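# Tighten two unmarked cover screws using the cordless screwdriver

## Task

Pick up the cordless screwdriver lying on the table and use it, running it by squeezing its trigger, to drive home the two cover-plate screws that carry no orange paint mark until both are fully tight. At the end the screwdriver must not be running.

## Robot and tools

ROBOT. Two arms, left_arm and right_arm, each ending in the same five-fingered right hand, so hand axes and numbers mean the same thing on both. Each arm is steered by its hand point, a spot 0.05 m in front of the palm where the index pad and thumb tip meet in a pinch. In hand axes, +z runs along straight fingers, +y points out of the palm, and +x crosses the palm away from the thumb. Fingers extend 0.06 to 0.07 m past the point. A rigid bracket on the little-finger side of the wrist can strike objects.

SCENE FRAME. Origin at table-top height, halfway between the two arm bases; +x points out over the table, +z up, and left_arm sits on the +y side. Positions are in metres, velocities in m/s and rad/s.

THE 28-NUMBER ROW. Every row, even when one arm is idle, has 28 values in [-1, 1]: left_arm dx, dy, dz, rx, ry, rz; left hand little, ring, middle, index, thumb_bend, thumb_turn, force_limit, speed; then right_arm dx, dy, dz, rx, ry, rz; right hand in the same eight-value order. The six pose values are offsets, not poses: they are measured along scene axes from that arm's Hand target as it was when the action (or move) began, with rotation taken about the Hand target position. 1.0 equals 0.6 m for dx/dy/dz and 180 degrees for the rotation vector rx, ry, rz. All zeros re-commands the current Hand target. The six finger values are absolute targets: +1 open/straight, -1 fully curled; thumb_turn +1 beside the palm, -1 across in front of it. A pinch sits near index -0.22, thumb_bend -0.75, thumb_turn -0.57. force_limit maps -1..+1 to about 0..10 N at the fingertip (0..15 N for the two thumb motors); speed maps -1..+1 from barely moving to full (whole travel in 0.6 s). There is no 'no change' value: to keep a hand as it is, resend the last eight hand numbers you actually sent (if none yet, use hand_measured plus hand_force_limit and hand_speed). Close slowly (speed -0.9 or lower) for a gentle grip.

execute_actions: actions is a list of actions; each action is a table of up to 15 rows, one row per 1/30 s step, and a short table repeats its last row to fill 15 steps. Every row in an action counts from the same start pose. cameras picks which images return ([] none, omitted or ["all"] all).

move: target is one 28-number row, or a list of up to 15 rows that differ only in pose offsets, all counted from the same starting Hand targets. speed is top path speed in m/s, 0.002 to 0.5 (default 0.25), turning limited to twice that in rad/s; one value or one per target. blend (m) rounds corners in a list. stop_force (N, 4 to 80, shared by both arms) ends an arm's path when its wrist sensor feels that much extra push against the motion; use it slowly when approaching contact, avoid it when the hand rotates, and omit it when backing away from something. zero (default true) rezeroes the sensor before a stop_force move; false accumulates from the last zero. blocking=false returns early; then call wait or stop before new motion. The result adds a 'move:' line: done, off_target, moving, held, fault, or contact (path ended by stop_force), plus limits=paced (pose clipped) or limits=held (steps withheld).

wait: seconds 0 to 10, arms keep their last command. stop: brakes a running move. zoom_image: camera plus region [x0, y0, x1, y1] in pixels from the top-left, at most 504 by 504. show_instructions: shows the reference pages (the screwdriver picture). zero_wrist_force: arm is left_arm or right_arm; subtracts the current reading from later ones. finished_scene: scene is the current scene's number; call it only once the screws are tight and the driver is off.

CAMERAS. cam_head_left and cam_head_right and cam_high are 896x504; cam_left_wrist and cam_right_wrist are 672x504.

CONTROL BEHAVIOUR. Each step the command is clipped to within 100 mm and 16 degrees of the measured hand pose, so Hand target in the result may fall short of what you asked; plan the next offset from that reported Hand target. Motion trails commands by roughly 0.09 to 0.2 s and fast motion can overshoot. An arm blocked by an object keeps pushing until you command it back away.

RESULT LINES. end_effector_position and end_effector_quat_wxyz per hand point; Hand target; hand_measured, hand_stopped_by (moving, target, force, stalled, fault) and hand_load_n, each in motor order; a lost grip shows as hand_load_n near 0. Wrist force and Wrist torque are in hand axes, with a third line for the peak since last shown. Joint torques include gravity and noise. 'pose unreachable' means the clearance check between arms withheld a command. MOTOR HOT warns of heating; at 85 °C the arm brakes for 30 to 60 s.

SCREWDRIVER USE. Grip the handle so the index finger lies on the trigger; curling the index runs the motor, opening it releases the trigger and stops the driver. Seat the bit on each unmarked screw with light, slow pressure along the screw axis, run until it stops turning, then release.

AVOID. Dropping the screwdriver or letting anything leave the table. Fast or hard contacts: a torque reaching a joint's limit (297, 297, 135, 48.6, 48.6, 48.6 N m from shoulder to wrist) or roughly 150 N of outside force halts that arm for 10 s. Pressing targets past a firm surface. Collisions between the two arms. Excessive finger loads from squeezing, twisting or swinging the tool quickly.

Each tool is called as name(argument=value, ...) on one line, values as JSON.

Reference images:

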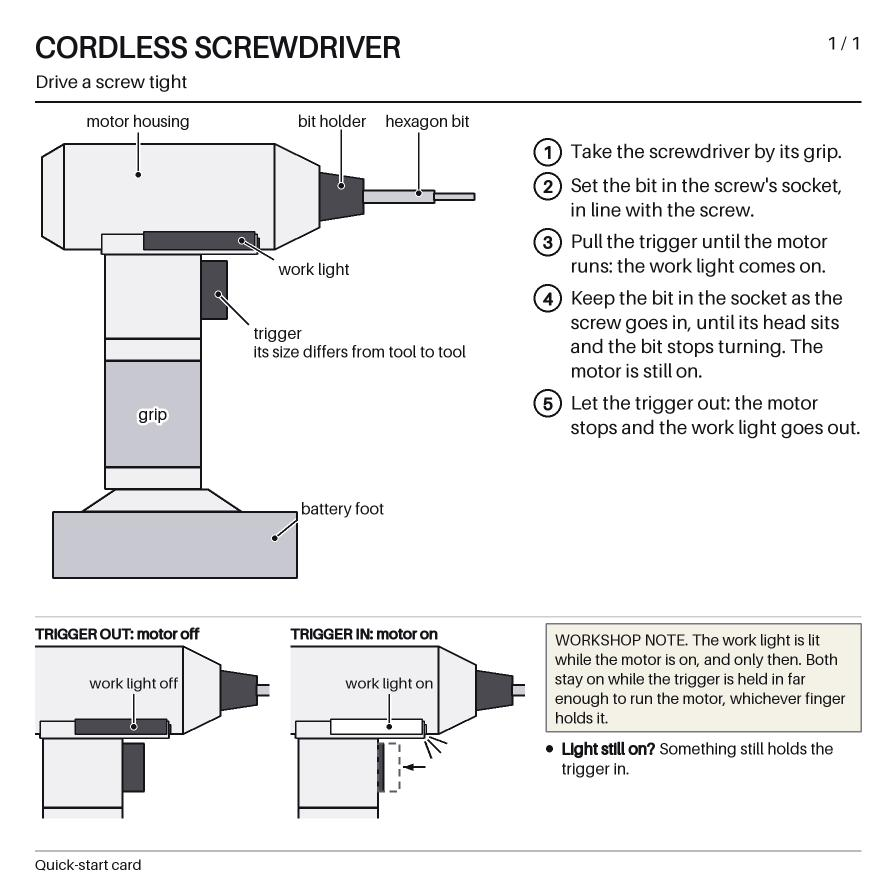

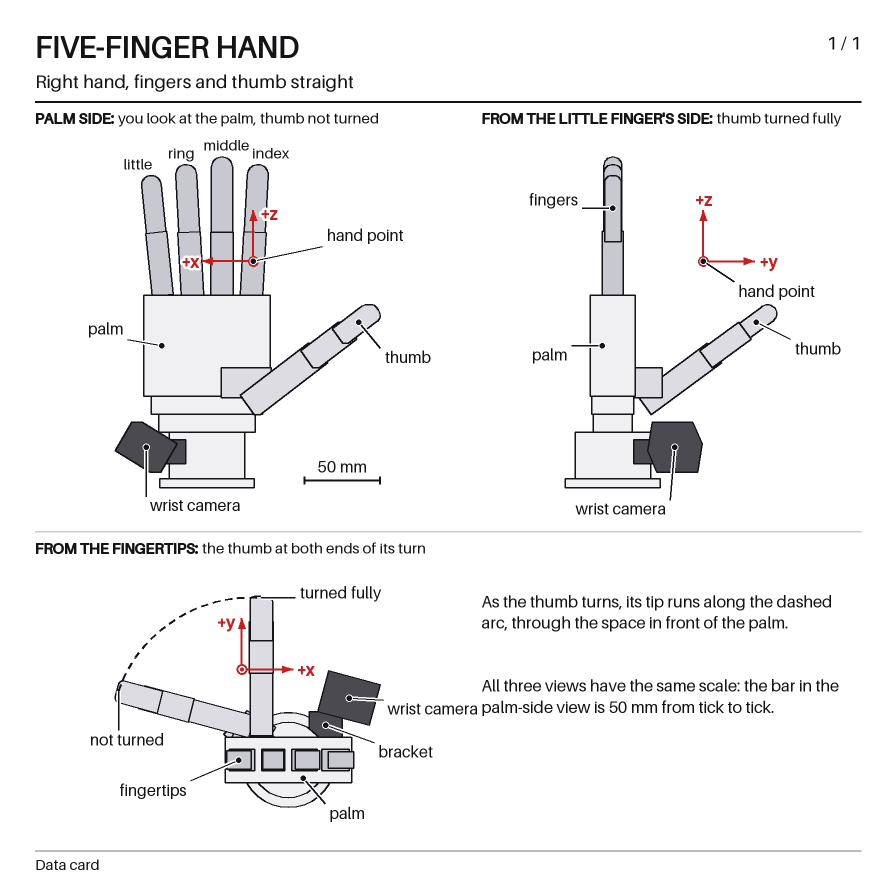

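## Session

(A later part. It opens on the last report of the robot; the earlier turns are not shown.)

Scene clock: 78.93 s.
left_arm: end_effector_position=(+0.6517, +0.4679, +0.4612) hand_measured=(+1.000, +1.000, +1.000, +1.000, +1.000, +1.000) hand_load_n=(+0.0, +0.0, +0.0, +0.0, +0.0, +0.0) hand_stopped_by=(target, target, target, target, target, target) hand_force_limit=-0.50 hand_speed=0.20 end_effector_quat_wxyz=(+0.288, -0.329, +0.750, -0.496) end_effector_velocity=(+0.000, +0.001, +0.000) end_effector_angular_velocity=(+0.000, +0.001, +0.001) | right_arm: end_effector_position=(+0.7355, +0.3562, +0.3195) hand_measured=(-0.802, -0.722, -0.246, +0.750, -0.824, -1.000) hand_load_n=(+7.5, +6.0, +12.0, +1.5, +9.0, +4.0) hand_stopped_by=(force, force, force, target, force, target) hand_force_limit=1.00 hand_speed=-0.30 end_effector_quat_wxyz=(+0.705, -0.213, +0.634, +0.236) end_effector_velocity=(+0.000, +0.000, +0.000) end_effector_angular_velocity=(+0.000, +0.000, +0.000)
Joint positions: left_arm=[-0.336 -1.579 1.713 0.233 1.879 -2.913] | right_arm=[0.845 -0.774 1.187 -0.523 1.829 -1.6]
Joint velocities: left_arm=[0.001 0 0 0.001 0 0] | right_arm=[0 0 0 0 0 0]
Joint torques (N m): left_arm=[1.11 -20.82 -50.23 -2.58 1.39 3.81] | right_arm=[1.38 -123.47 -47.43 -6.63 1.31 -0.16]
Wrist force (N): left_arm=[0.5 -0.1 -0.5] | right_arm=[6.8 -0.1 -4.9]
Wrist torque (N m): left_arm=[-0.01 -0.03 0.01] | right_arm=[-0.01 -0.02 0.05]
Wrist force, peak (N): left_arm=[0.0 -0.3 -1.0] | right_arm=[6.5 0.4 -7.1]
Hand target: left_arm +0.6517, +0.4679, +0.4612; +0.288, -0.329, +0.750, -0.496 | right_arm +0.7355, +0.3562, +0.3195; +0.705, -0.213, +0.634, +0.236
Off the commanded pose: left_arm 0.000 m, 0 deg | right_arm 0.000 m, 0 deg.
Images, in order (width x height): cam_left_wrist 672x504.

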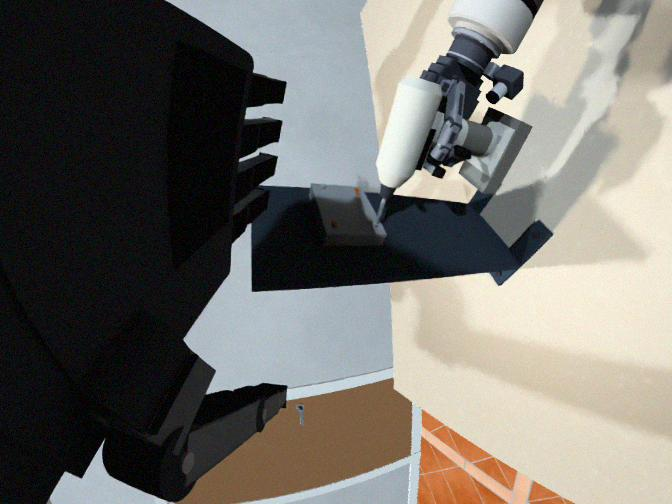

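move(target=[-0.063,0.135,-0.194,-0.124,-0.002,-0.3836,1,1,1,1,1,1,-0.5,0.2,0,0,0,0,0,0,-0.95,-0.95,-0.95,0.75,-0.98,-1,1,-0.3], cameras=["cam_left_wrist", "cam_high"])

Scene clock: 83.03 s.
left_arm: end_effector_position=(+0.6239, +0.5290, +0.3724) hand_measured=(+1.000, +1.000, +1.000, +1.000, +1.000, +1.000) hand_load_n=(+0.0, +0.0, +0.0, +0.0, +0.0, +0.0) hand_stopped_by=(target, target, target, target, target, target) hand_force_limit=-0.50 hand_speed=0.20 end_effector_quat_wxyz=(+0.029, -0.038, +0.725, -0.687) end_effector_velocity=(+0.000, +0.000, +0.001) end_effector_angular_velocity=(+0.001, -0.001, +0.000) | right_arm: end_effector_position=(+0.7355, +0.3562, +0.3195) hand_measured=(-0.802, -0.722, -0.246, +0.750, -0.824, -1.000) hand_load_n=(+7.5, +6.0, +12.0, +1.5, +9.5, +4.0) hand_stopped_by=(force, force, force, target, force, target) hand_force_limit=1.00 hand_speed=-0.30 end_effector_quat_wxyz=(+0.705, -0.213, +0.634, +0.236) end_effector_velocity=(+0.000, +0.000, +0.001) end_effector_angular_velocity=(+0.001, -0.001, +0.000)
Joint positions: left_arm=[0.042 -1.092 1.522 0.815 3.083 -1.907] | right_arm=[0.845 -0.774 1.187 -0.523 1.829 -1.6]
Joint velocities: left_arm=[0 -0.001 0 0 -0.001 0] | right_arm=[0 -0.001 0 -0.001 0 0]
Joint torques (N m): left_arm=[-13.14 -84.2 -41.96 0.36 -0.74 -2.79] | right_arm=[12.31 -123.89 -49.55 -6.74 1.17 -0.06]
Wrist force (N): left_arm=[0.2 -0.3 0.0] | right_arm=[6.6 -0.1 -4.9]
Wrist torque (N m): left_arm=[-0.10 -0.06 0.01] | right_arm=[-0.01 0.00 0.05]
Wrist force, peak (N): left_arm=[1.2 6.1 -1.2] | right_arm=[6.9 0.2 -5.4]
Hand target: left_arm +0.6239, +0.5289, +0.3725; +0.029, -0.038, +0.725, -0.687 | right_arm +0.7355, +0.3562, +0.3195; +0.705, -0.213, +0.634, +0.236
Off the commanded pose: left_arm 0.035 m, 23 deg | right_arm 0.000 m, 0 deg.
move: held (left_arm; a check stopped the path); limits=held
pose unreachable (left arm): on one or more control steps of this call, first in action 0 (counted from 0), this arm could not follow its commanded pose, so it was not sent that pose on those steps. It may still have moved: this result reports where it is.
cause: moving toward the commanded pose would bring two parts of the arm too close to each other (joints 4 (wrist 1) to 6 (wrist 3) lie between them).
Images, in order (width x height): cam_high 896x504, cam_left_wrist 672x504.

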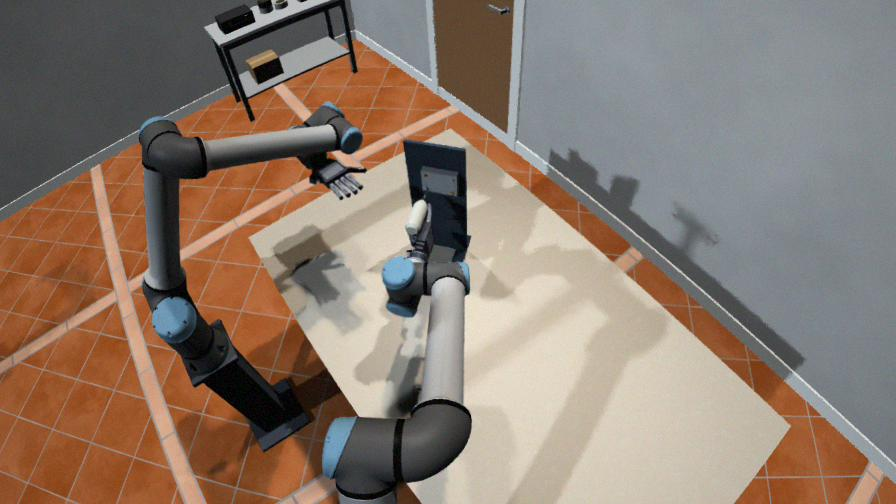

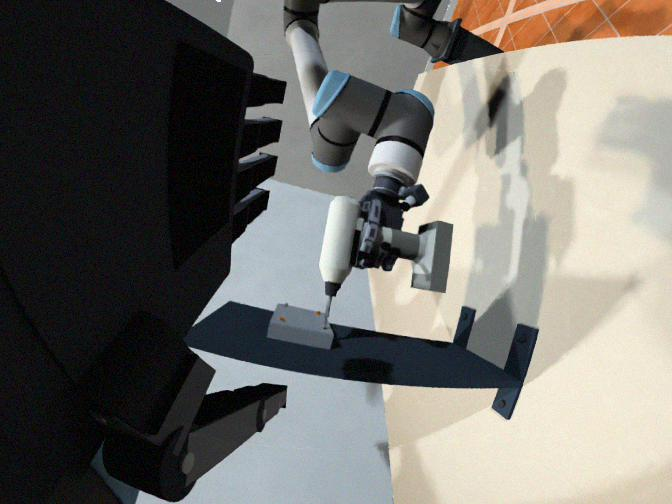

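zoom_image(camera="cam_left_wrist", region=[310, 190, 430, 310])

zoom_image(camera="cam_left_wrist", region=[250, 270, 370, 390])

Scaled by 4.200 from the camera's 672x504 image, which has a finer 960x720 frame.

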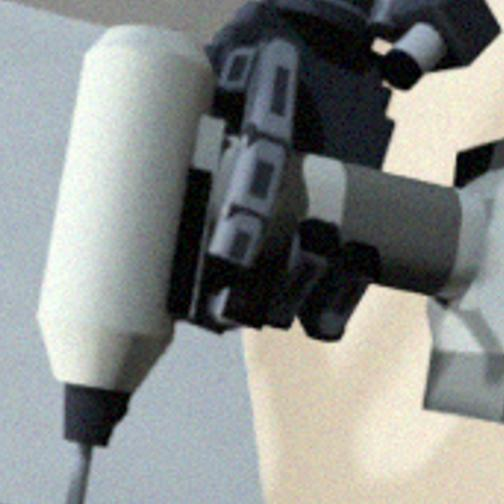

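Scaled by 4.200 from the camera's 672x504 image, which has a finer 960x720 frame.

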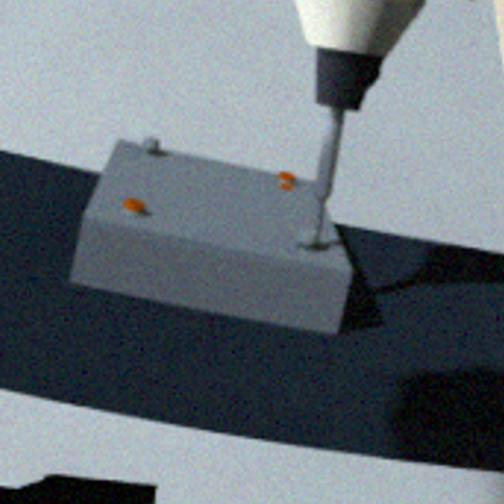

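execute_actions(actions=[], cameras=["cam_right_wrist", "cam_left_wrist"])

zoom_image(camera="cam_right_wrist", region=[270, 60, 470, 260])

Scene clock: 83.87 s.
left_arm: end_effector_position=(+0.6239, +0.5289, +0.3725) hand_measured=(+1.000, +1.000, +1.000, +1.000, +1.000, +1.000) hand_load_n=(+0.0, +0.0, +0.0, +0.0, +0.0, +0.0) hand_stopped_by=(target, target, target, target, target, target) hand_force_limit=-0.50 hand_speed=0.20 end_effector_quat_wxyz=(+0.029, -0.038, +0.725, -0.687) end_effector_velocity=(+0.000, +0.000, +0.000) end_effector_angular_velocity=(-0.001, +0.001, +0.000) | right_arm: end_effector_position=(+0.7355, +0.3562, +0.3195) hand_measured=(-0.802, -0.722, -0.246, +0.750, -0.824, -1.000) hand_load_n=(+7.5, +6.0, +12.0, +1.5, +9.0, +3.5) hand_stopped_by=(force, force, force, target, force, target) hand_force_limit=1.00 hand_speed=-0.30 end_effector_quat_wxyz=(+0.705, -0.213, +0.634, +0.236) end_effector_velocity=(+0.000, +0.000, -0.003) end_effector_angular_velocity=(-0.002, +0.002, +0.000)
Joint positions: left_arm=[0.042 -1.092 1.522 0.815 3.083 -1.907] | right_arm=[0.845 -0.774 1.187 -0.523 1.829 -1.6]
Joint velocities: left_arm=[0 0 0 0 0 -0.001] | right_arm=[0 0.003 0 0 0 0]
Joint torques (N m): left_arm=[-14.5 -88.09 -47.31 2.73 -0.01 2.72] | right_arm=[11.77 -124.42 -49.91 -6.8 1.3 -0.21]
Wrist force (N): left_arm=[0.2 -0.2 0.0] | right_arm=[6.5 0.0 -5.2]
Wrist torque (N m): left_arm=[-0.08 -0.07 0.02] | right_arm=[0.03 0.02 0.05]
Wrist force, peak (N): left_arm=[0.8 -0.5 0.4] | right_arm=[7.0 0.2 -5.4]
Hand target: left_arm +0.6239, +0.5289, +0.3725; +0.029, -0.038, +0.725, -0.687 | right_arm +0.7355, +0.3562, +0.3195; +0.705, -0.213, +0.634, +0.236
Off the commanded pose: left_arm 0.036 m, 23 deg | right_arm 0.000 m, 0 deg.
Images, in order (width x height): cam_left_wrist 672x504, cam_right_wrist 672x504.

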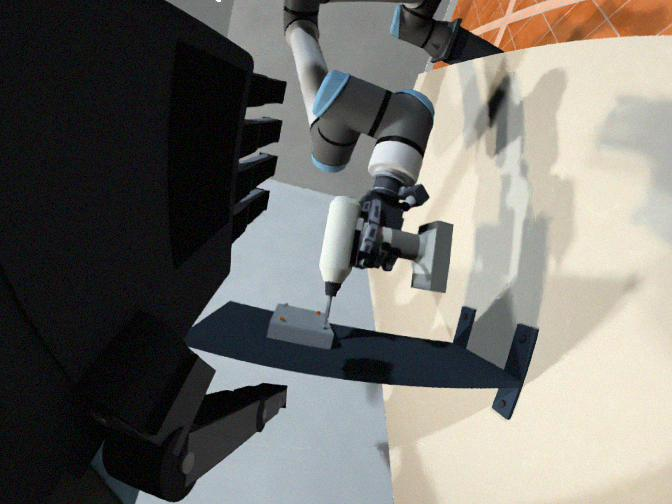

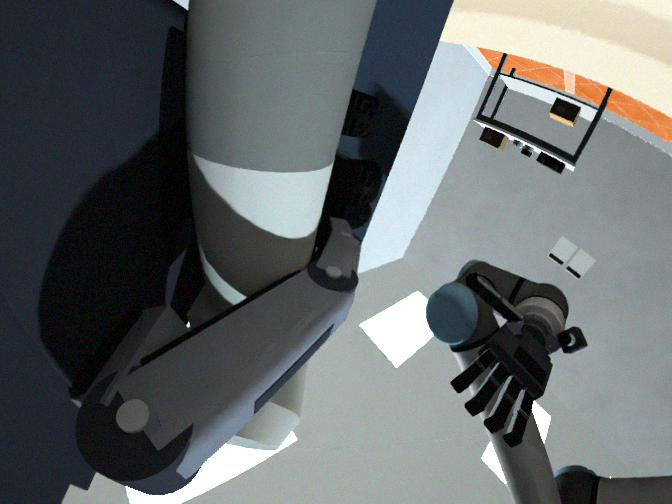

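Scaled by 2.520 from the camera's 672x504 image, which has a finer 960x720 frame.

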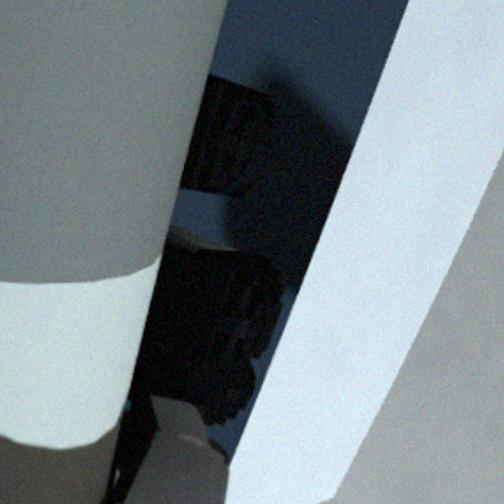

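move(target=[[0,0,0,0,0,0,1,1,1,1,1,1,-0.5,0.2,-0.2,-0.15,0,0,0,0,-0.95,-0.95,-0.95,0.75,-0.98,-1,1,-0.3],[0,0,0,0,0,0,1,1,1,1,1,1,-0.5,0.2,-0.2,-0.15,-0.22,0,0,0,-0.95,-0.95,-0.95,0.75,-0.98,-1,1,-0.3]], speed=[0.12, 0.15], blend=[0.02, 0], cameras=["cam_left_wrist", "cam_head_right", "cam_high"])

Scene clock: 87.93 s.
left_arm: end_effector_position=(+0.6239, +0.5289, +0.3725) hand_measured=(+1.000, +1.000, +1.000, +1.000, +1.000, +1.000) hand_load_n=(+0.0, -0.5, -0.5, +0.0, +0.0, -0.5) hand_stopped_by=(target, target, target, target, target, target) hand_force_limit=-0.50 hand_speed=0.20 end_effector_quat_wxyz=(+0.029, -0.038, +0.725, -0.687) end_effector_velocity=(+0.000, +0.000, +0.000) end_effector_angular_velocity=(+0.000, -0.001, +0.000) | right_arm: end_effector_position=(+0.6155, +0.2661, +0.1875) hand_measured=(-0.802, -0.722, -0.246, +0.750, -0.824, -1.000) hand_load_n=(+7.5, +6.5, +12.0, +1.5, +9.0, +4.0) hand_stopped_by=(force, force, force, target, force, target) hand_force_limit=1.00 hand_speed=-0.30 end_effector_quat_wxyz=(+0.705, -0.213, +0.634, +0.236) end_effector_velocity=(+0.000, +0.000, +0.000) end_effector_angular_velocity=(-0.001, +0.000, +0.000)
Joint positions: left_arm=[0.042 -1.092 1.522 0.815 3.083 -1.907] | right_arm=[0.892 -0.842 1.594 -0.863 1.875 -1.605]
Joint velocities: left_arm=[0 0 0 0 0 0.001] | right_arm=[0 0 0 0 0 0]
Joint torques (N m): left_arm=[-11.81 -70.98 -38.78 6.91 0.78 3.58] | right_arm=[-14.07 -100.24 -43.18 -3.19 -0.44 -2.12]
Wrist force (N): left_arm=[0.4 -0.2 0.0] | right_arm=[7.0 0.2 -1.9]
Wrist torque (N m): left_arm=[-0.09 -0.10 0.03] | right_arm=[-0.08 0.05 0.04]
Wrist force, peak (N): left_arm=[0.3 -0.4 0.7] | right_arm=[10.3 0.3 -3.0]
Hand target: left_arm +0.6239, +0.5289, +0.3725; +0.029, -0.038, +0.725, -0.687 | right_arm +0.6155, +0.2661, +0.1874; +0.705, -0.213, +0.634, +0.236
Off the commanded pose: left_arm 0.000 m, 0 deg | right_arm 0.000 m, 0 deg.
move: done
Images, in order (width x height): cam_head_right 896x504, cam_high 896x504, cam_left_wrist 672x504.

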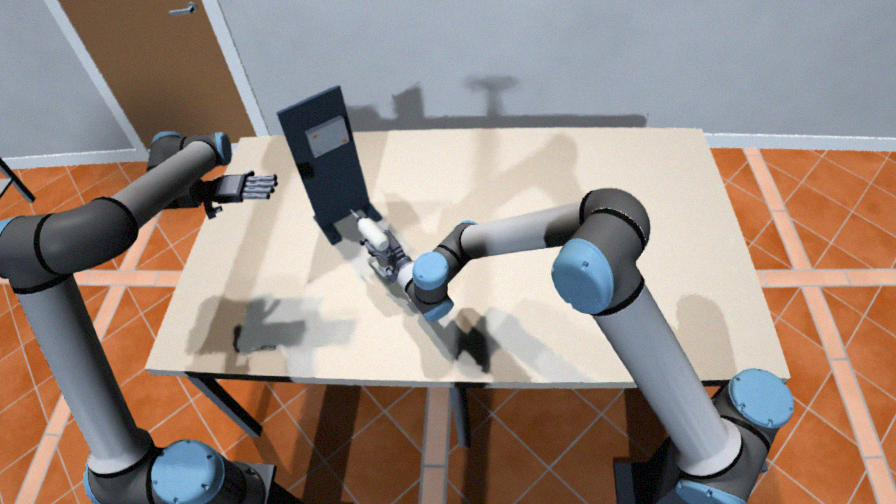

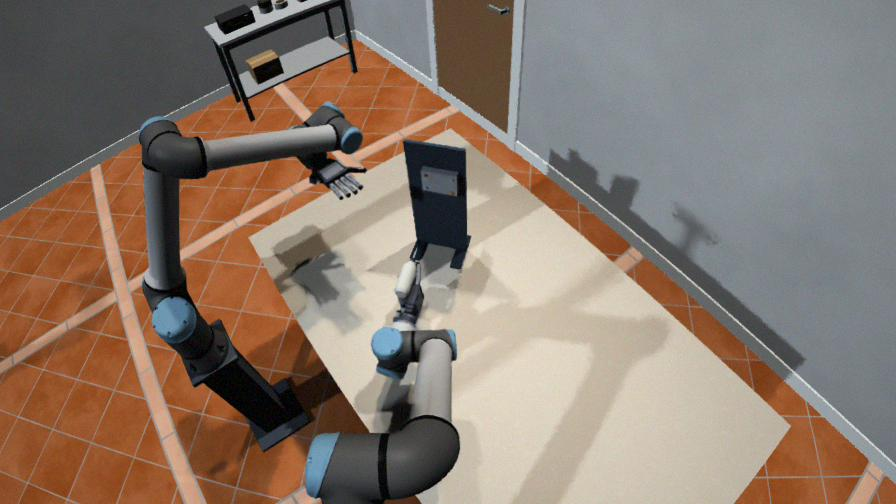

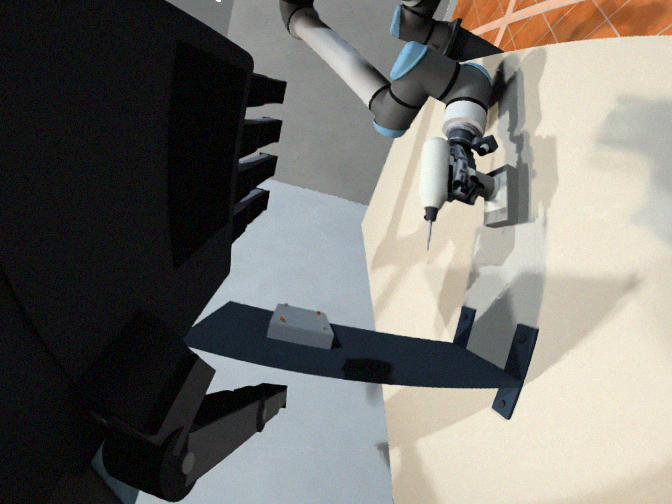

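zoom_image(camera="cam_left_wrist", region=[260, 290, 350, 360])

zoom_image(camera="cam_left_wrist", region=[400, 100, 540, 260])

Scaled by 5.600 from the camera's 672x504 image, which has a finer 960x720 frame.

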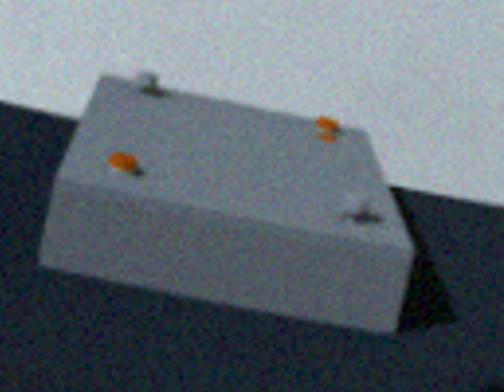

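Scaled by 3.150 from the camera's 672x504 image, which has a finer 960x720 frame.

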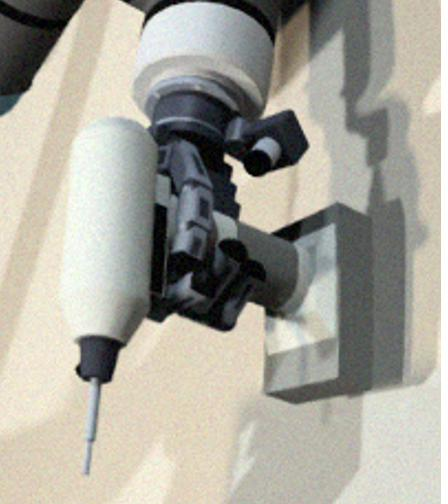

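move(target=[0,0,0,0,0,0,1,1,1,1,1,1,-0.5,0.2,0,0,-0.13,0,0,0,-0.95,-0.95,-0.95,0.75,-0.98,-1,1,-0.3], speed=0.025, stop_force=5, cameras=["cam_left_wrist"])

zoom_image(camera="cam_left_wrist", region=[400, 100, 540, 260])

Scene clock: 91.43 s.
left_arm: end_effector_position=(+0.6239, +0.5289, +0.3725) hand_measured=(+1.000, +1.000, +1.000, +1.000, +1.000, +1.000) hand_load_n=(+0.0, +0.0, +0.0, +0.0, +0.0, +0.0) hand_stopped_by=(target, target, target, target, target, target) hand_force_limit=-0.50 hand_speed=0.20 end_effector_quat_wxyz=(+0.029, -0.038, +0.725, -0.687) end_effector_velocity=(+0.000, +0.000, +0.000) end_effector_angular_velocity=(+0.000, +0.001, +0.000) | right_arm: end_effector_position=(+0.6155, +0.2661, +0.1540) hand_measured=(-0.802, -0.722, -0.246, +0.750, -0.824, -1.000) hand_load_n=(+7.0, +5.0, +12.0, +1.0, +9.0, +4.5) hand_stopped_by=(force, force, force, target, force, target) hand_force_limit=1.00 hand_speed=-0.30 end_effector_quat_wxyz=(+0.705, -0.213, +0.634, +0.236) end_effector_velocity=(+0.000, +0.000, +0.002) end_effector_angular_velocity=(+0.001, -0.001, +0.000)
Joint positions: left_arm=[0.042 -1.092 1.522 0.815 3.083 -1.907] | right_arm=[0.892 -0.804 1.599 -0.906 1.875 -1.605]
Joint velocities: left_arm=[0 0.001 0 0 0 -0.001] | right_arm=[0 -0.002 0 0.001 0 0]
Joint torques (N m): left_arm=[-5.72 -57.18 -34.65 6.53 1.21 3.94] | right_arm=[-6.3 -108.56 -42.12 -6.65 1.36 -1.75]
Wrist force (N): left_arm=[-0.1 0.0 0.2] | right_arm=[6.9 0.0 -2.1]
Wrist torque (N m): left_arm=[-0.07 -0.02 0.00] | right_arm=[-0.09 0.08 0.02]
Wrist force, peak (N): left_arm=[0.6 -0.6 0.5] | right_arm=[7.4 0.2 -2.0]
Hand target: left_arm +0.6239, +0.5289, +0.3725; +0.029, -0.038, +0.725, -0.687 | right_arm +0.6155, +0.2661, +0.1541; +0.705, -0.213, +0.634, +0.236
Off the commanded pose: left_arm 0.000 m, 0 deg | right_arm 0.045 m, 0 deg.
move: contact (right_arm)
Images, in order (width x height): cam_left_wrist 672x504.

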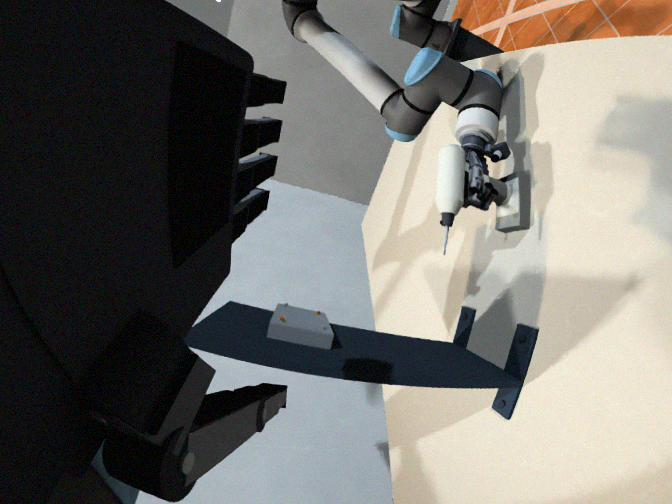

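Scaled by 3.150 from the camera's 672x504 image, which has a finer 960x720 frame.

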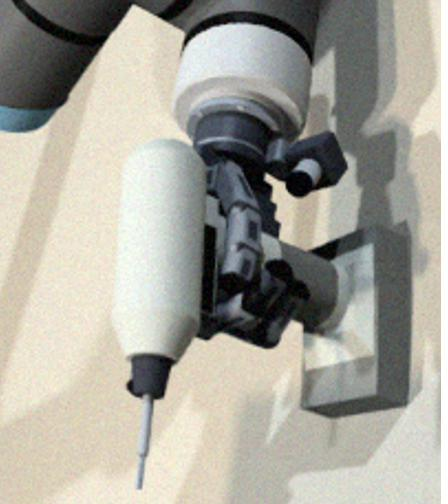

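move(target=[0,0,0,0,0,0,1,1,1,1,1,1,-0.5,0.2,0,0,-0.02,0,0,0,-0.95,-0.95,-0.95,0.75,-0.98,-1,1,-0.3], speed=0.01, stop_force=7, cameras=["cam_left_wrist"])

zoom_image(camera="cam_left_wrist", region=[400, 100, 540, 260])

Scene clock: 92.43 s.
left_arm: end_effector_position=(+0.6239, +0.5289, +0.3725) hand_measured=(+1.000, +1.000, +1.000, +1.000, +1.000, +1.000) hand_load_n=(+0.0, +0.0, +0.0, +0.0, +0.0, +0.0) hand_stopped_by=(target, target, target, target, target, target) hand_force_limit=-0.50 hand_speed=0.20 end_effector_quat_wxyz=(+0.029, -0.038, +0.725, -0.687) end_effector_velocity=(+0.000, +0.000, +0.000) end_effector_angular_velocity=(+0.000, -0.001, +0.000) | right_arm: end_effector_position=(+0.6155, +0.2662, +0.1533) hand_measured=(-0.802, -0.722, -0.246, +0.750, -0.824, -1.000) hand_load_n=(+7.5, +4.5, +12.0, +1.0, +9.0, +4.5) hand_stopped_by=(force, force, force, target, force, target) hand_force_limit=1.00 hand_speed=-0.30 end_effector_quat_wxyz=(+0.705, -0.213, +0.634, +0.236) end_effector_velocity=(+0.000, +0.000, +0.001) end_effector_angular_velocity=(+0.001, -0.001, +0.001)
Joint positions: left_arm=[0.042 -1.092 1.522 0.815 3.083 -1.907] | right_arm=[0.892 -0.803 1.599 -0.907 1.875 -1.605]
Joint velocities: left_arm=[0 0 0 -0.001 0 0] | right_arm=[0 -0.001 0 -0.001 0 0]
Joint torques (N m): left_arm=[-7.74 -55.62 -33.61 6.54 1.31 4.07] | right_arm=[-5.43 -110.29 -33.22 -0.88 1.31 -1.55]
Wrist force (N): left_arm=[0.2 0.0 0.1] | right_arm=[3.1 0.6 -1.1]
Wrist torque (N m): left_arm=[-0.07 -0.07 0.01] | right_arm=[-0.04 -0.11 0.10]
Wrist force, peak (N): left_arm=[0.7 -0.1 0.5] | right_arm=[7.2 0.1 -2.1]
Hand target: left_arm +0.6239, +0.5289, +0.3725; +0.029, -0.038, +0.725, -0.687 | right_arm +0.6155, +0.2661, +0.1533; +0.705, -0.213, +0.634, +0.236
Off the commanded pose: left_arm 0.000 m, 0 deg | right_arm 0.011 m, 0 deg.
move: contact (right_arm)
Images, in order (width x height): cam_left_wrist 672x504.

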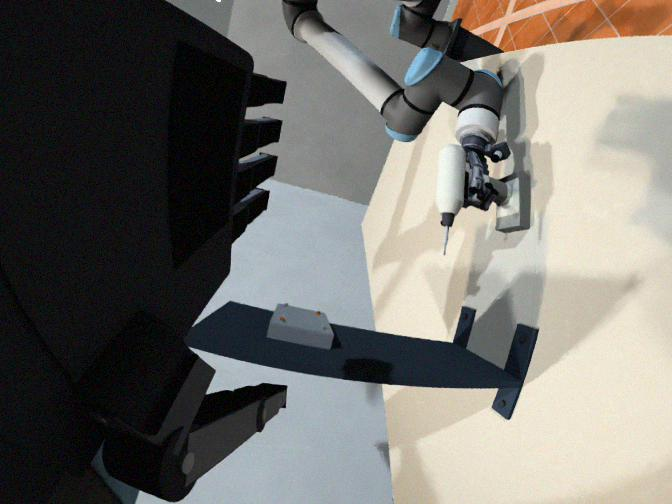

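Scaled by 3.150 from the camera's 672x504 image, which has a finer 960x720 frame.

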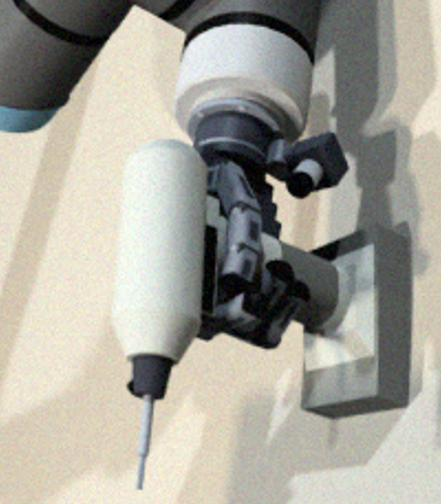

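execute_actions(actions=[[[0,0,0,0,0,0,1,1,1,1,1,1,-0.5,0.2,0,0,0,0,0,0,0.0,0.0,0.2,0.9,-0.3,-1,0.4,-0.3]],[[0,0,0,0,0,0,1,1,1,1,1,1,-0.5,0.2,0,0,0,0,0,0,0.0,0.0,0.2,0.9,-0.3,-1,0.4,-0.3]],[[0,0,0,0,0,0,1,1,1,1,1,1,-0.5,0.2,0,0,0,0,0,0,0.0,0.0,0.2,0.9,-0.3,-1,0.4,-0.3]]], cameras=["cam_left_wrist", "cam_right_wrist"])

zoom_image(camera="cam_left_wrist", region=[400, 100, 540, 260])

Scene clock: 94.60 s.
left_arm: end_effector_position=(+0.6239, +0.5289, +0.3725) hand_measured=(+1.000, +1.000, +1.000, +1.000, +1.000, +1.000) hand_load_n=(-0.5, +0.0, +0.0, +0.0, +0.0, -0.5) hand_stopped_by=(target, target, target, target, target, target) hand_force_limit=-0.50 hand_speed=0.20 end_effector_quat_wxyz=(+0.029, -0.038, +0.725, -0.687) end_effector_velocity=(+0.000, +0.000, +0.000) end_effector_angular_velocity=(+0.000, +0.000, +0.001) | right_arm: end_effector_position=(+0.6155, +0.2661, +0.1533) hand_measured=(+0.000, +0.000, +0.200, +0.900, -0.300, -1.000) hand_load_n=(+0.0, +0.0, +0.0, +0.0, +0.0, +0.0) hand_stopped_by=(target, target, target, target, target, target) hand_force_limit=0.40 hand_speed=-0.30 end_effector_quat_wxyz=(+0.705, -0.213, +0.634, +0.236) end_effector_velocity=(+0.000, +0.000, -0.001) end_effector_angular_velocity=(+0.000, +0.000, +0.000)
Joint positions: left_arm=[0.042 -1.092 1.522 0.815 3.083 -1.907] | right_arm=[0.892 -0.803 1.599 -0.907 1.875 -1.605]
Joint velocities: left_arm=[0 0 0 -0.001 0 0] | right_arm=[0 0 0 0 0 0]
Joint torques (N m): left_arm=[-4.11 -55.28 -31.5 6.24 2.08 4.21] | right_arm=[-5.95 -96.79 -30.62 -5.17 1.21 -1.49]
Wrist force (N): left_arm=[0.2 0.0 0.1] | right_arm=[0.2 -1.2 -1.4]
Wrist torque (N m): left_arm=[-0.05 -0.07 0.02] | right_arm=[-0.16 0.27 -0.14]
Wrist force, peak (N): left_arm=[0.4 -0.7 0.3] | right_arm=[7.1 -0.6 -1.7]
Hand target: left_arm +0.6239, +0.5289, +0.3725; +0.029, -0.038, +0.725, -0.687 | right_arm +0.6155, +0.2661, +0.1533; +0.705, -0.213, +0.634, +0.236
Off the commanded pose: left_arm 0.000 m, 0 deg | right_arm 0.000 m, 0 deg.
Images, in order (width x height): cam_left_wrist 672x504, cam_right_wrist 672x504.

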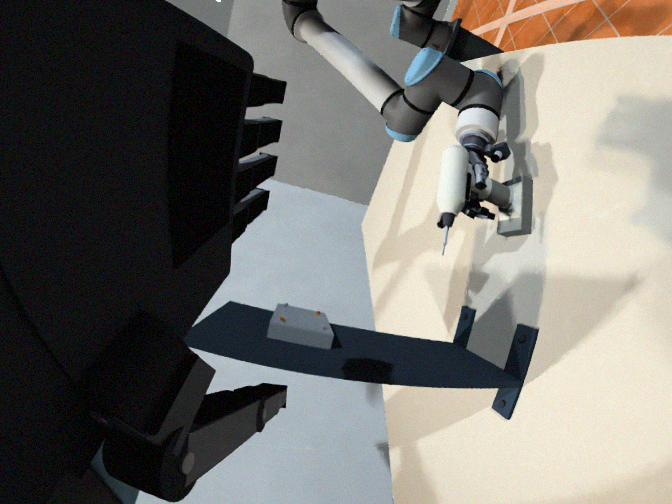

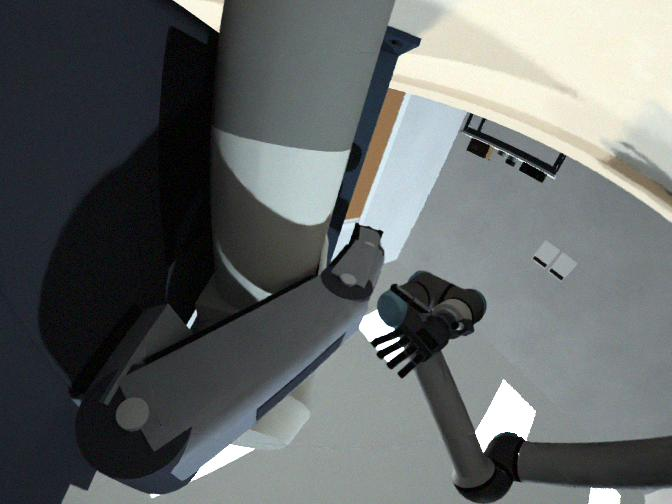

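Scaled by 3.150 from the camera's 672x504 image, which has a finer 960x720 frame.

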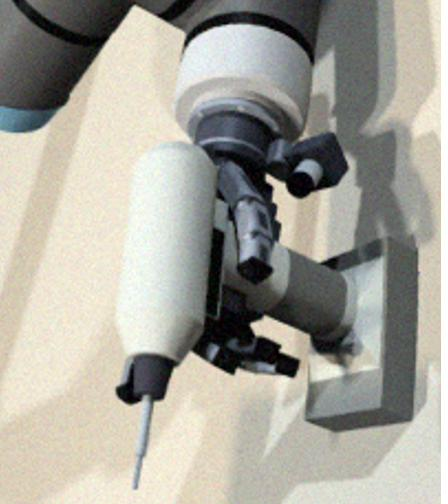

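move(target=[0,0,0,0,0,0,1,1,1,1,1,1,-0.5,0.2,0.004,-0.0053,-0.032,-0.0202,0.0267,0,0.0,0.0,0.2,0.9,-0.3,-1,0.4,-0.3], speed=0.04, cameras=["cam_left_wrist", "cam_right_wrist"])

zoom_image(camera="cam_left_wrist", region=[400, 100, 540, 260])

Scene clock: 96.40 s.
left_arm: end_effector_position=(+0.6239, +0.5289, +0.3725) hand_measured=(+1.000, +1.000, +1.000, +1.000, +1.000, +1.000) hand_load_n=(+0.0, +0.0, +0.0, +0.0, +0.0, -0.5) hand_stopped_by=(target, target, target, target, target, target) hand_force_limit=-0.50 hand_speed=0.20 end_effector_quat_wxyz=(+0.029, -0.038, +0.725, -0.687) end_effector_velocity=(+0.000, +0.000, +0.000) end_effector_angular_velocity=(+0.000, +0.001, +0.000) | right_arm: end_effector_position=(+0.6180, +0.2630, +0.1342) hand_measured=(+0.000, +0.000, +0.200, +0.900, -0.300, -1.000) hand_load_n=(-0.5, +0.0, +0.0, +0.0, +0.0, -0.5) hand_stopped_by=(target, target, target, target, target, target) hand_force_limit=0.40 hand_speed=-0.30 end_effector_quat_wxyz=(+0.671, -0.225, +0.670, +0.224) end_effector_velocity=(+0.000, +0.000, +0.000) end_effector_angular_velocity=(+0.001, -0.002, +0.000)
Joint positions: left_arm=[0.042 -1.092 1.522 0.815 3.083 -1.907] | right_arm=[0.889 -0.806 1.581 -0.776 1.874 -1.572]
Joint velocities: left_arm=[0 0 0 -0.001 0 -0.001] | right_arm=[0 0 0 -0.003 0 -0.001]
Joint torques (N m): left_arm=[-4.51 -57.16 -29.72 6.9 2.53 4.22] | right_arm=[-10.17 -104.99 -28.16 -5.33 -0.79 -1.55]
Wrist force (N): left_arm=[0.1 -0.2 0.2] | right_arm=[-0.5 0.2 -1.2]
Wrist torque (N m): left_arm=[-0.10 -0.06 0.00] | right_arm=[-0.09 0.25 -0.18]
Wrist force, peak (N): left_arm=[0.8 -0.3 -0.2] | right_arm=[0.0 -1.0 -1.7]
Hand target: left_arm +0.6239, +0.5289, +0.3725; +0.029, -0.038, +0.725, -0.687 | right_arm +0.6179, +0.2630, +0.1341; +0.671, -0.225, +0.670, +0.224
Off the commanded pose: left_arm 0.000 m, 0 deg | right_arm 0.000 m, 0 deg.
move: done
Images, in order (width x height): cam_left_wrist 672x504, cam_right_wrist 672x504.

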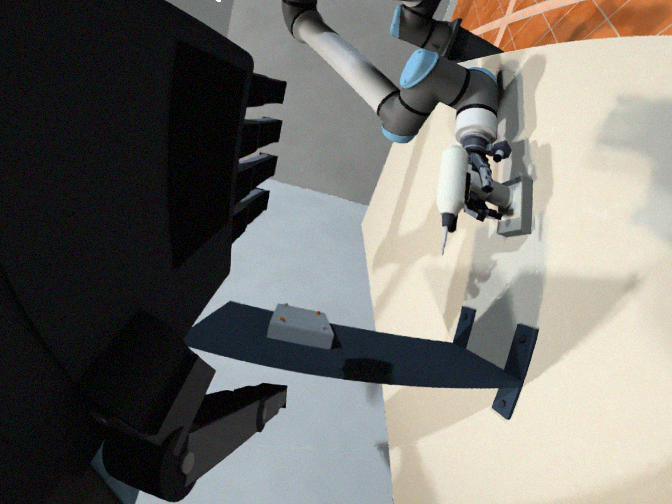

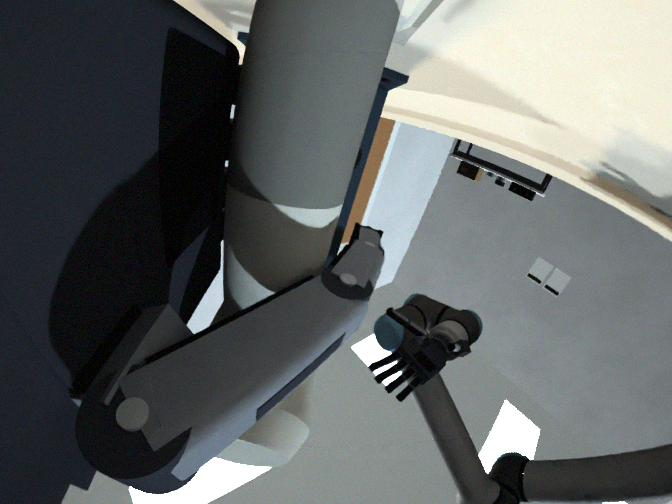

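Scaled by 3.150 from the camera's 672x504 image, which has a finer 960x720 frame.

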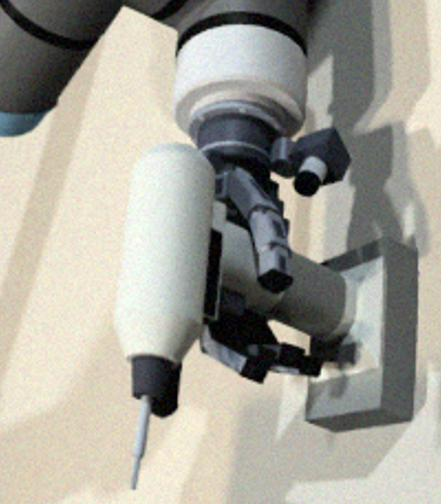

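zoom_image(camera="cam_left_wrist", region=[430, 150, 520, 240])

Scaled by 5.600 from the camera's 672x504 image, which has a finer 960x720 frame.

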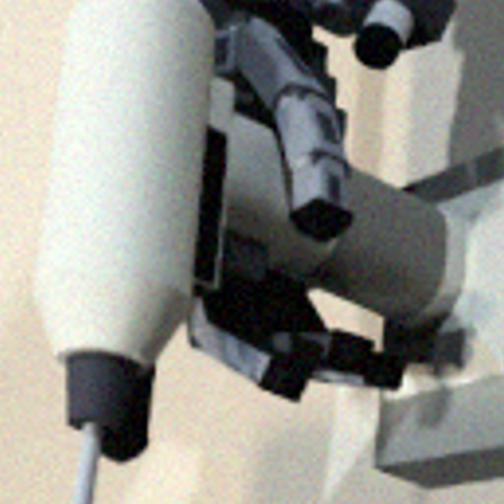

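execute_actions(actions=[[[0,0,0,0,0,0,1,1,1,1,1,1,-0.5,0.2,-0.004,0.0053,0,0,0,0,0.0,0.0,0.2,0.9,-0.3,-1,0.4,-0.3]],[[0,0,0,0,0,0,1,1,1,1,1,1,-0.5,0.2,0,0,0,0,0,0,-0.95,-0.95,-0.95,0.9,-0.95,-1,0.4,-0.7]],[[0,0,0,0,0,0,1,1,1,1,1,1,-0.5,0.2,0,0,0,0,0,0,-0.95,-0.95,-0.95,0.9,-0.95,-1,0.4,-0.7]],[[0,0,0,0,0,0,1,1,1,1,1,1,-0.5,0.2,0,0,0,0,0,0,-0.95,-0.95,-0.95,0.9,-0.95,-1,0.4,-0.7]],[[0,0,0,0,0,0,1,1,1,1,1,1,-0.5,0.2,0,0,0,0,0,0,-0.95,-0.95,-0.95,0.9,-0.95,-1,0.4,-0.7]]], cameras=["cam_left_wrist", "cam_right_wrist"])

zoom_image(camera="cam_left_wrist", region=[430, 150, 520, 240])

Scene clock: 99.47 s.
left_arm: end_effector_position=(+0.6239, +0.5289, +0.3725) hand_measured=(+1.000, +1.000, +1.000, +1.000, +1.000, +1.000) hand_load_n=(+0.0, +0.0, +0.0, +0.0, +0.0, +0.0) hand_stopped_by=(target, target, target, target, target, target) hand_force_limit=-0.50 hand_speed=0.20 end_effector_quat_wxyz=(+0.029, -0.038, +0.725, -0.687) end_effector_velocity=(+0.000, +0.000, +0.000) end_effector_angular_velocity=(+0.000, +0.000, +0.000) | right_arm: end_effector_position=(+0.6155, +0.2661, +0.1341) hand_measured=(-0.762, -0.746, -0.246, +0.900, -0.692, -1.000) hand_load_n=(+11.0, +7.0, +8.0, +0.0, +11.0, +2.5) hand_stopped_by=(force, force, force, target, force, target) hand_force_limit=0.40 hand_speed=-0.70 end_effector_quat_wxyz=(+0.671, -0.225, +0.670, +0.224) end_effector_velocity=(+0.000, +0.000, +0.001) end_effector_angular_velocity=(+0.001, -0.001, +0.000)
Joint positions: left_arm=[0.042 -1.092 1.522 0.815 3.083 -1.907] | right_arm=[0.893 -0.804 1.576 -0.774 1.878 -1.573]
Joint velocities: left_arm=[0 0 0 0.001 0 0.001] | right_arm=[0 0 0 -0.001 0 0]
Joint torques (N m): left_arm=[1.09 -56.02 -24.32 6.25 2.42 3.77] | right_arm=[-5.64 -96.53 -30.45 -1.13 -0.48 -0.05]
Wrist force (N): left_arm=[0.1 -0.1 0.3] | right_arm=[-2.3 1.4 0.0]
Wrist torque (N m): left_arm=[-0.09 -0.06 0.01] | right_arm=[-0.12 -0.30 -0.02]
Wrist force, peak (N): left_arm=[0.5 -0.8 0.0] | right_arm=[-3.0 1.3 0.2]
Hand target: left_arm +0.6239, +0.5289, +0.3725; +0.029, -0.038, +0.725, -0.687 | right_arm +0.6155, +0.2662, +0.1341; +0.671, -0.225, +0.670, +0.224
Off the commanded pose: left_arm 0.000 m, 0 deg | right_arm 0.000 m, 0 deg.
Images, in order (width x height): cam_left_wrist 672x504, cam_right_wrist 672x504.

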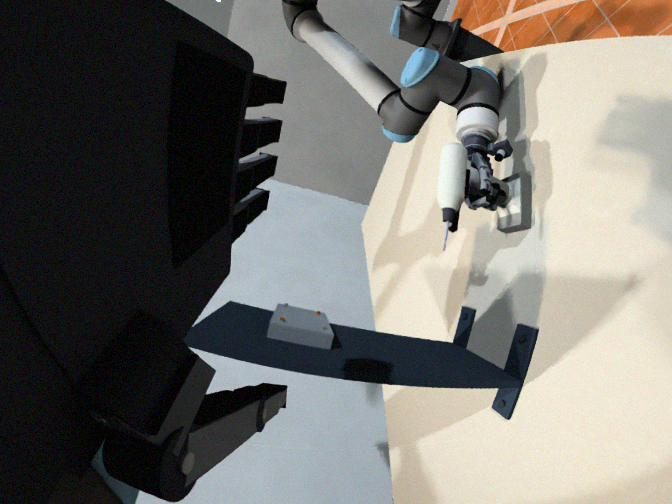

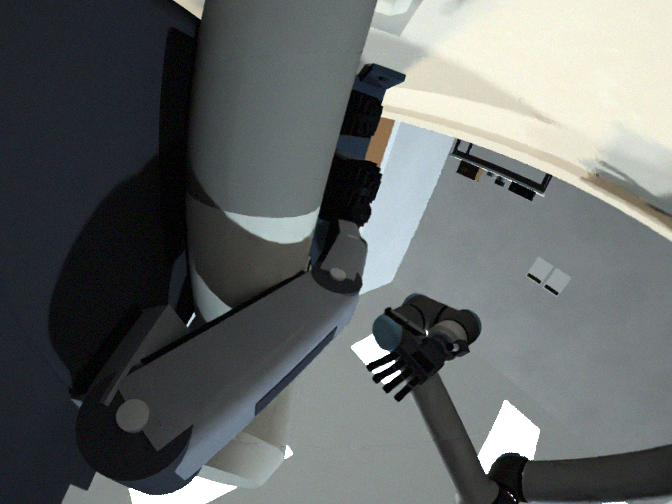

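Scaled by 5.600 from the camera's 672x504 image, which has a finer 960x720 frame.

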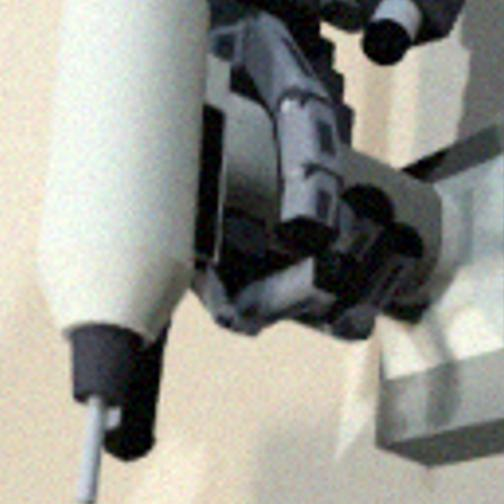

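execute_actions(actions=[[[0,0,0,0,0,0,1,1,1,1,1,1,-0.5,0.2,0,0,0,0,0,0,-0.95,-0.95,-0.95,-0.6,-0.95,-1,0.8,-0.3]],[[0,0,0,0,0,0,1,1,1,1,1,1,-0.5,0.2,0,0,0,0,0,0,-0.95,-0.95,-0.95,-0.6,-0.95,-1,0.8,-0.3]]], cameras=["cam_left_wrist", "cam_high"])

zoom_image(camera="cam_left_wrist", region=[430, 150, 520, 240])

Scene clock: 100.97 s.
left_arm: end_effector_position=(+0.6239, +0.5289, +0.3725) hand_measured=(+1.000, +1.000, +1.000, +1.000, +1.000, +1.000) hand_load_n=(+0.0, +0.0, +0.0, -0.5, +0.5, +0.0) hand_stopped_by=(target, target, target, target, target, target) hand_force_limit=-0.50 hand_speed=0.20 end_effector_quat_wxyz=(+0.029, -0.038, +0.725, -0.687) end_effector_velocity=(+0.000, +0.000, +0.000) end_effector_angular_velocity=(+0.000, -0.001, +0.001) | right_arm: end_effector_position=(+0.6155, +0.2661, +0.1341) hand_measured=(-0.762, -0.746, -0.246, -0.312, -0.692, -1.000) hand_load_n=(+10.5, +6.5, +6.5, +13.0, +11.5, +2.0) hand_stopped_by=(force, force, force, force, force, target) hand_force_limit=0.80 hand_speed=-0.30 end_effector_quat_wxyz=(+0.671, -0.225, +0.670, +0.224) end_effector_velocity=(+0.000, +0.000, +0.001) end_effector_angular_velocity=(+0.000, +0.000, +0.000)
Joint positions: left_arm=[0.042 -1.092 1.522 0.815 3.083 -1.907] | right_arm=[0.893 -0.804 1.576 -0.774 1.878 -1.573]
Joint velocities: left_arm=[0.001 0 0 0 0 0.001] | right_arm=[0 -0.001 0 0.001 0 0]
Joint torques (N m): left_arm=[0.92 -54.68 -22.83 6.29 2.46 3.6] | right_arm=[2.93 -86.94 -33.34 1.1 -0.02 0.1]
Wrist force (N): left_arm=[0.3 -0.2 0.1] | right_arm=[-2.6 1.8 -0.2]
Wrist torque (N m): left_arm=[-0.10 -0.08 0.01] | right_arm=[-0.06 -0.25 0.05]
Wrist force, peak (N): left_arm=[0.6 -0.4 0.5] | right_arm=[-2.6 1.8 -0.2]
Hand target: left_arm +0.6239, +0.5289, +0.3725; +0.029, -0.038, +0.725, -0.687 | right_arm +0.6155, +0.2662, +0.1341; +0.671, -0.225, +0.670, +0.224
Off the commanded pose: left_arm 0.000 m, 0 deg | right_arm 0.000 m, 0 deg.
Images, in order (width x height): cam_high 896x504, cam_left_wrist 672x504.

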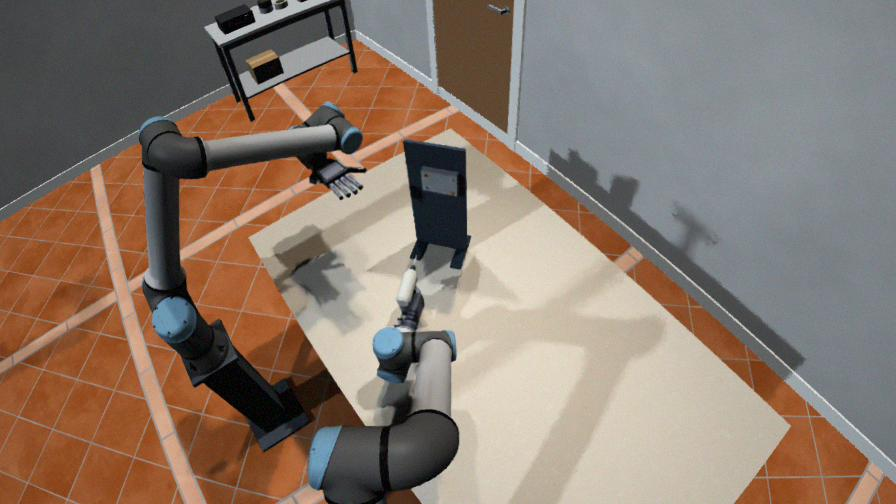

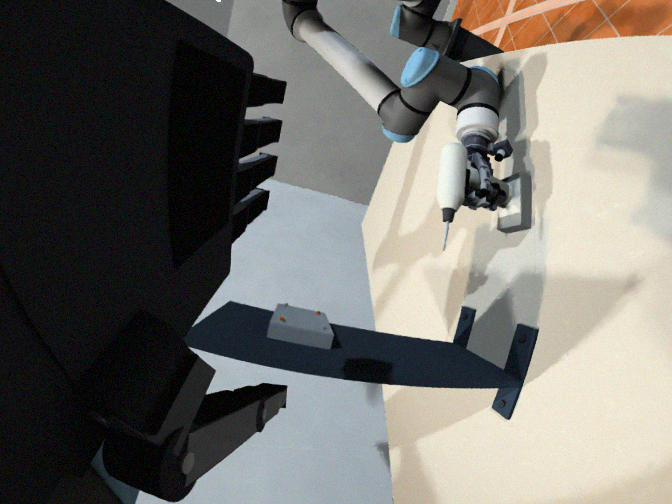

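Scaled by 5.600 from the camera's 672x504 image, which has a finer 960x720 frame.

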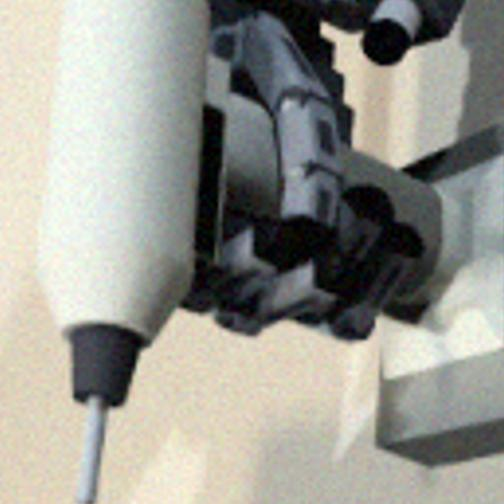

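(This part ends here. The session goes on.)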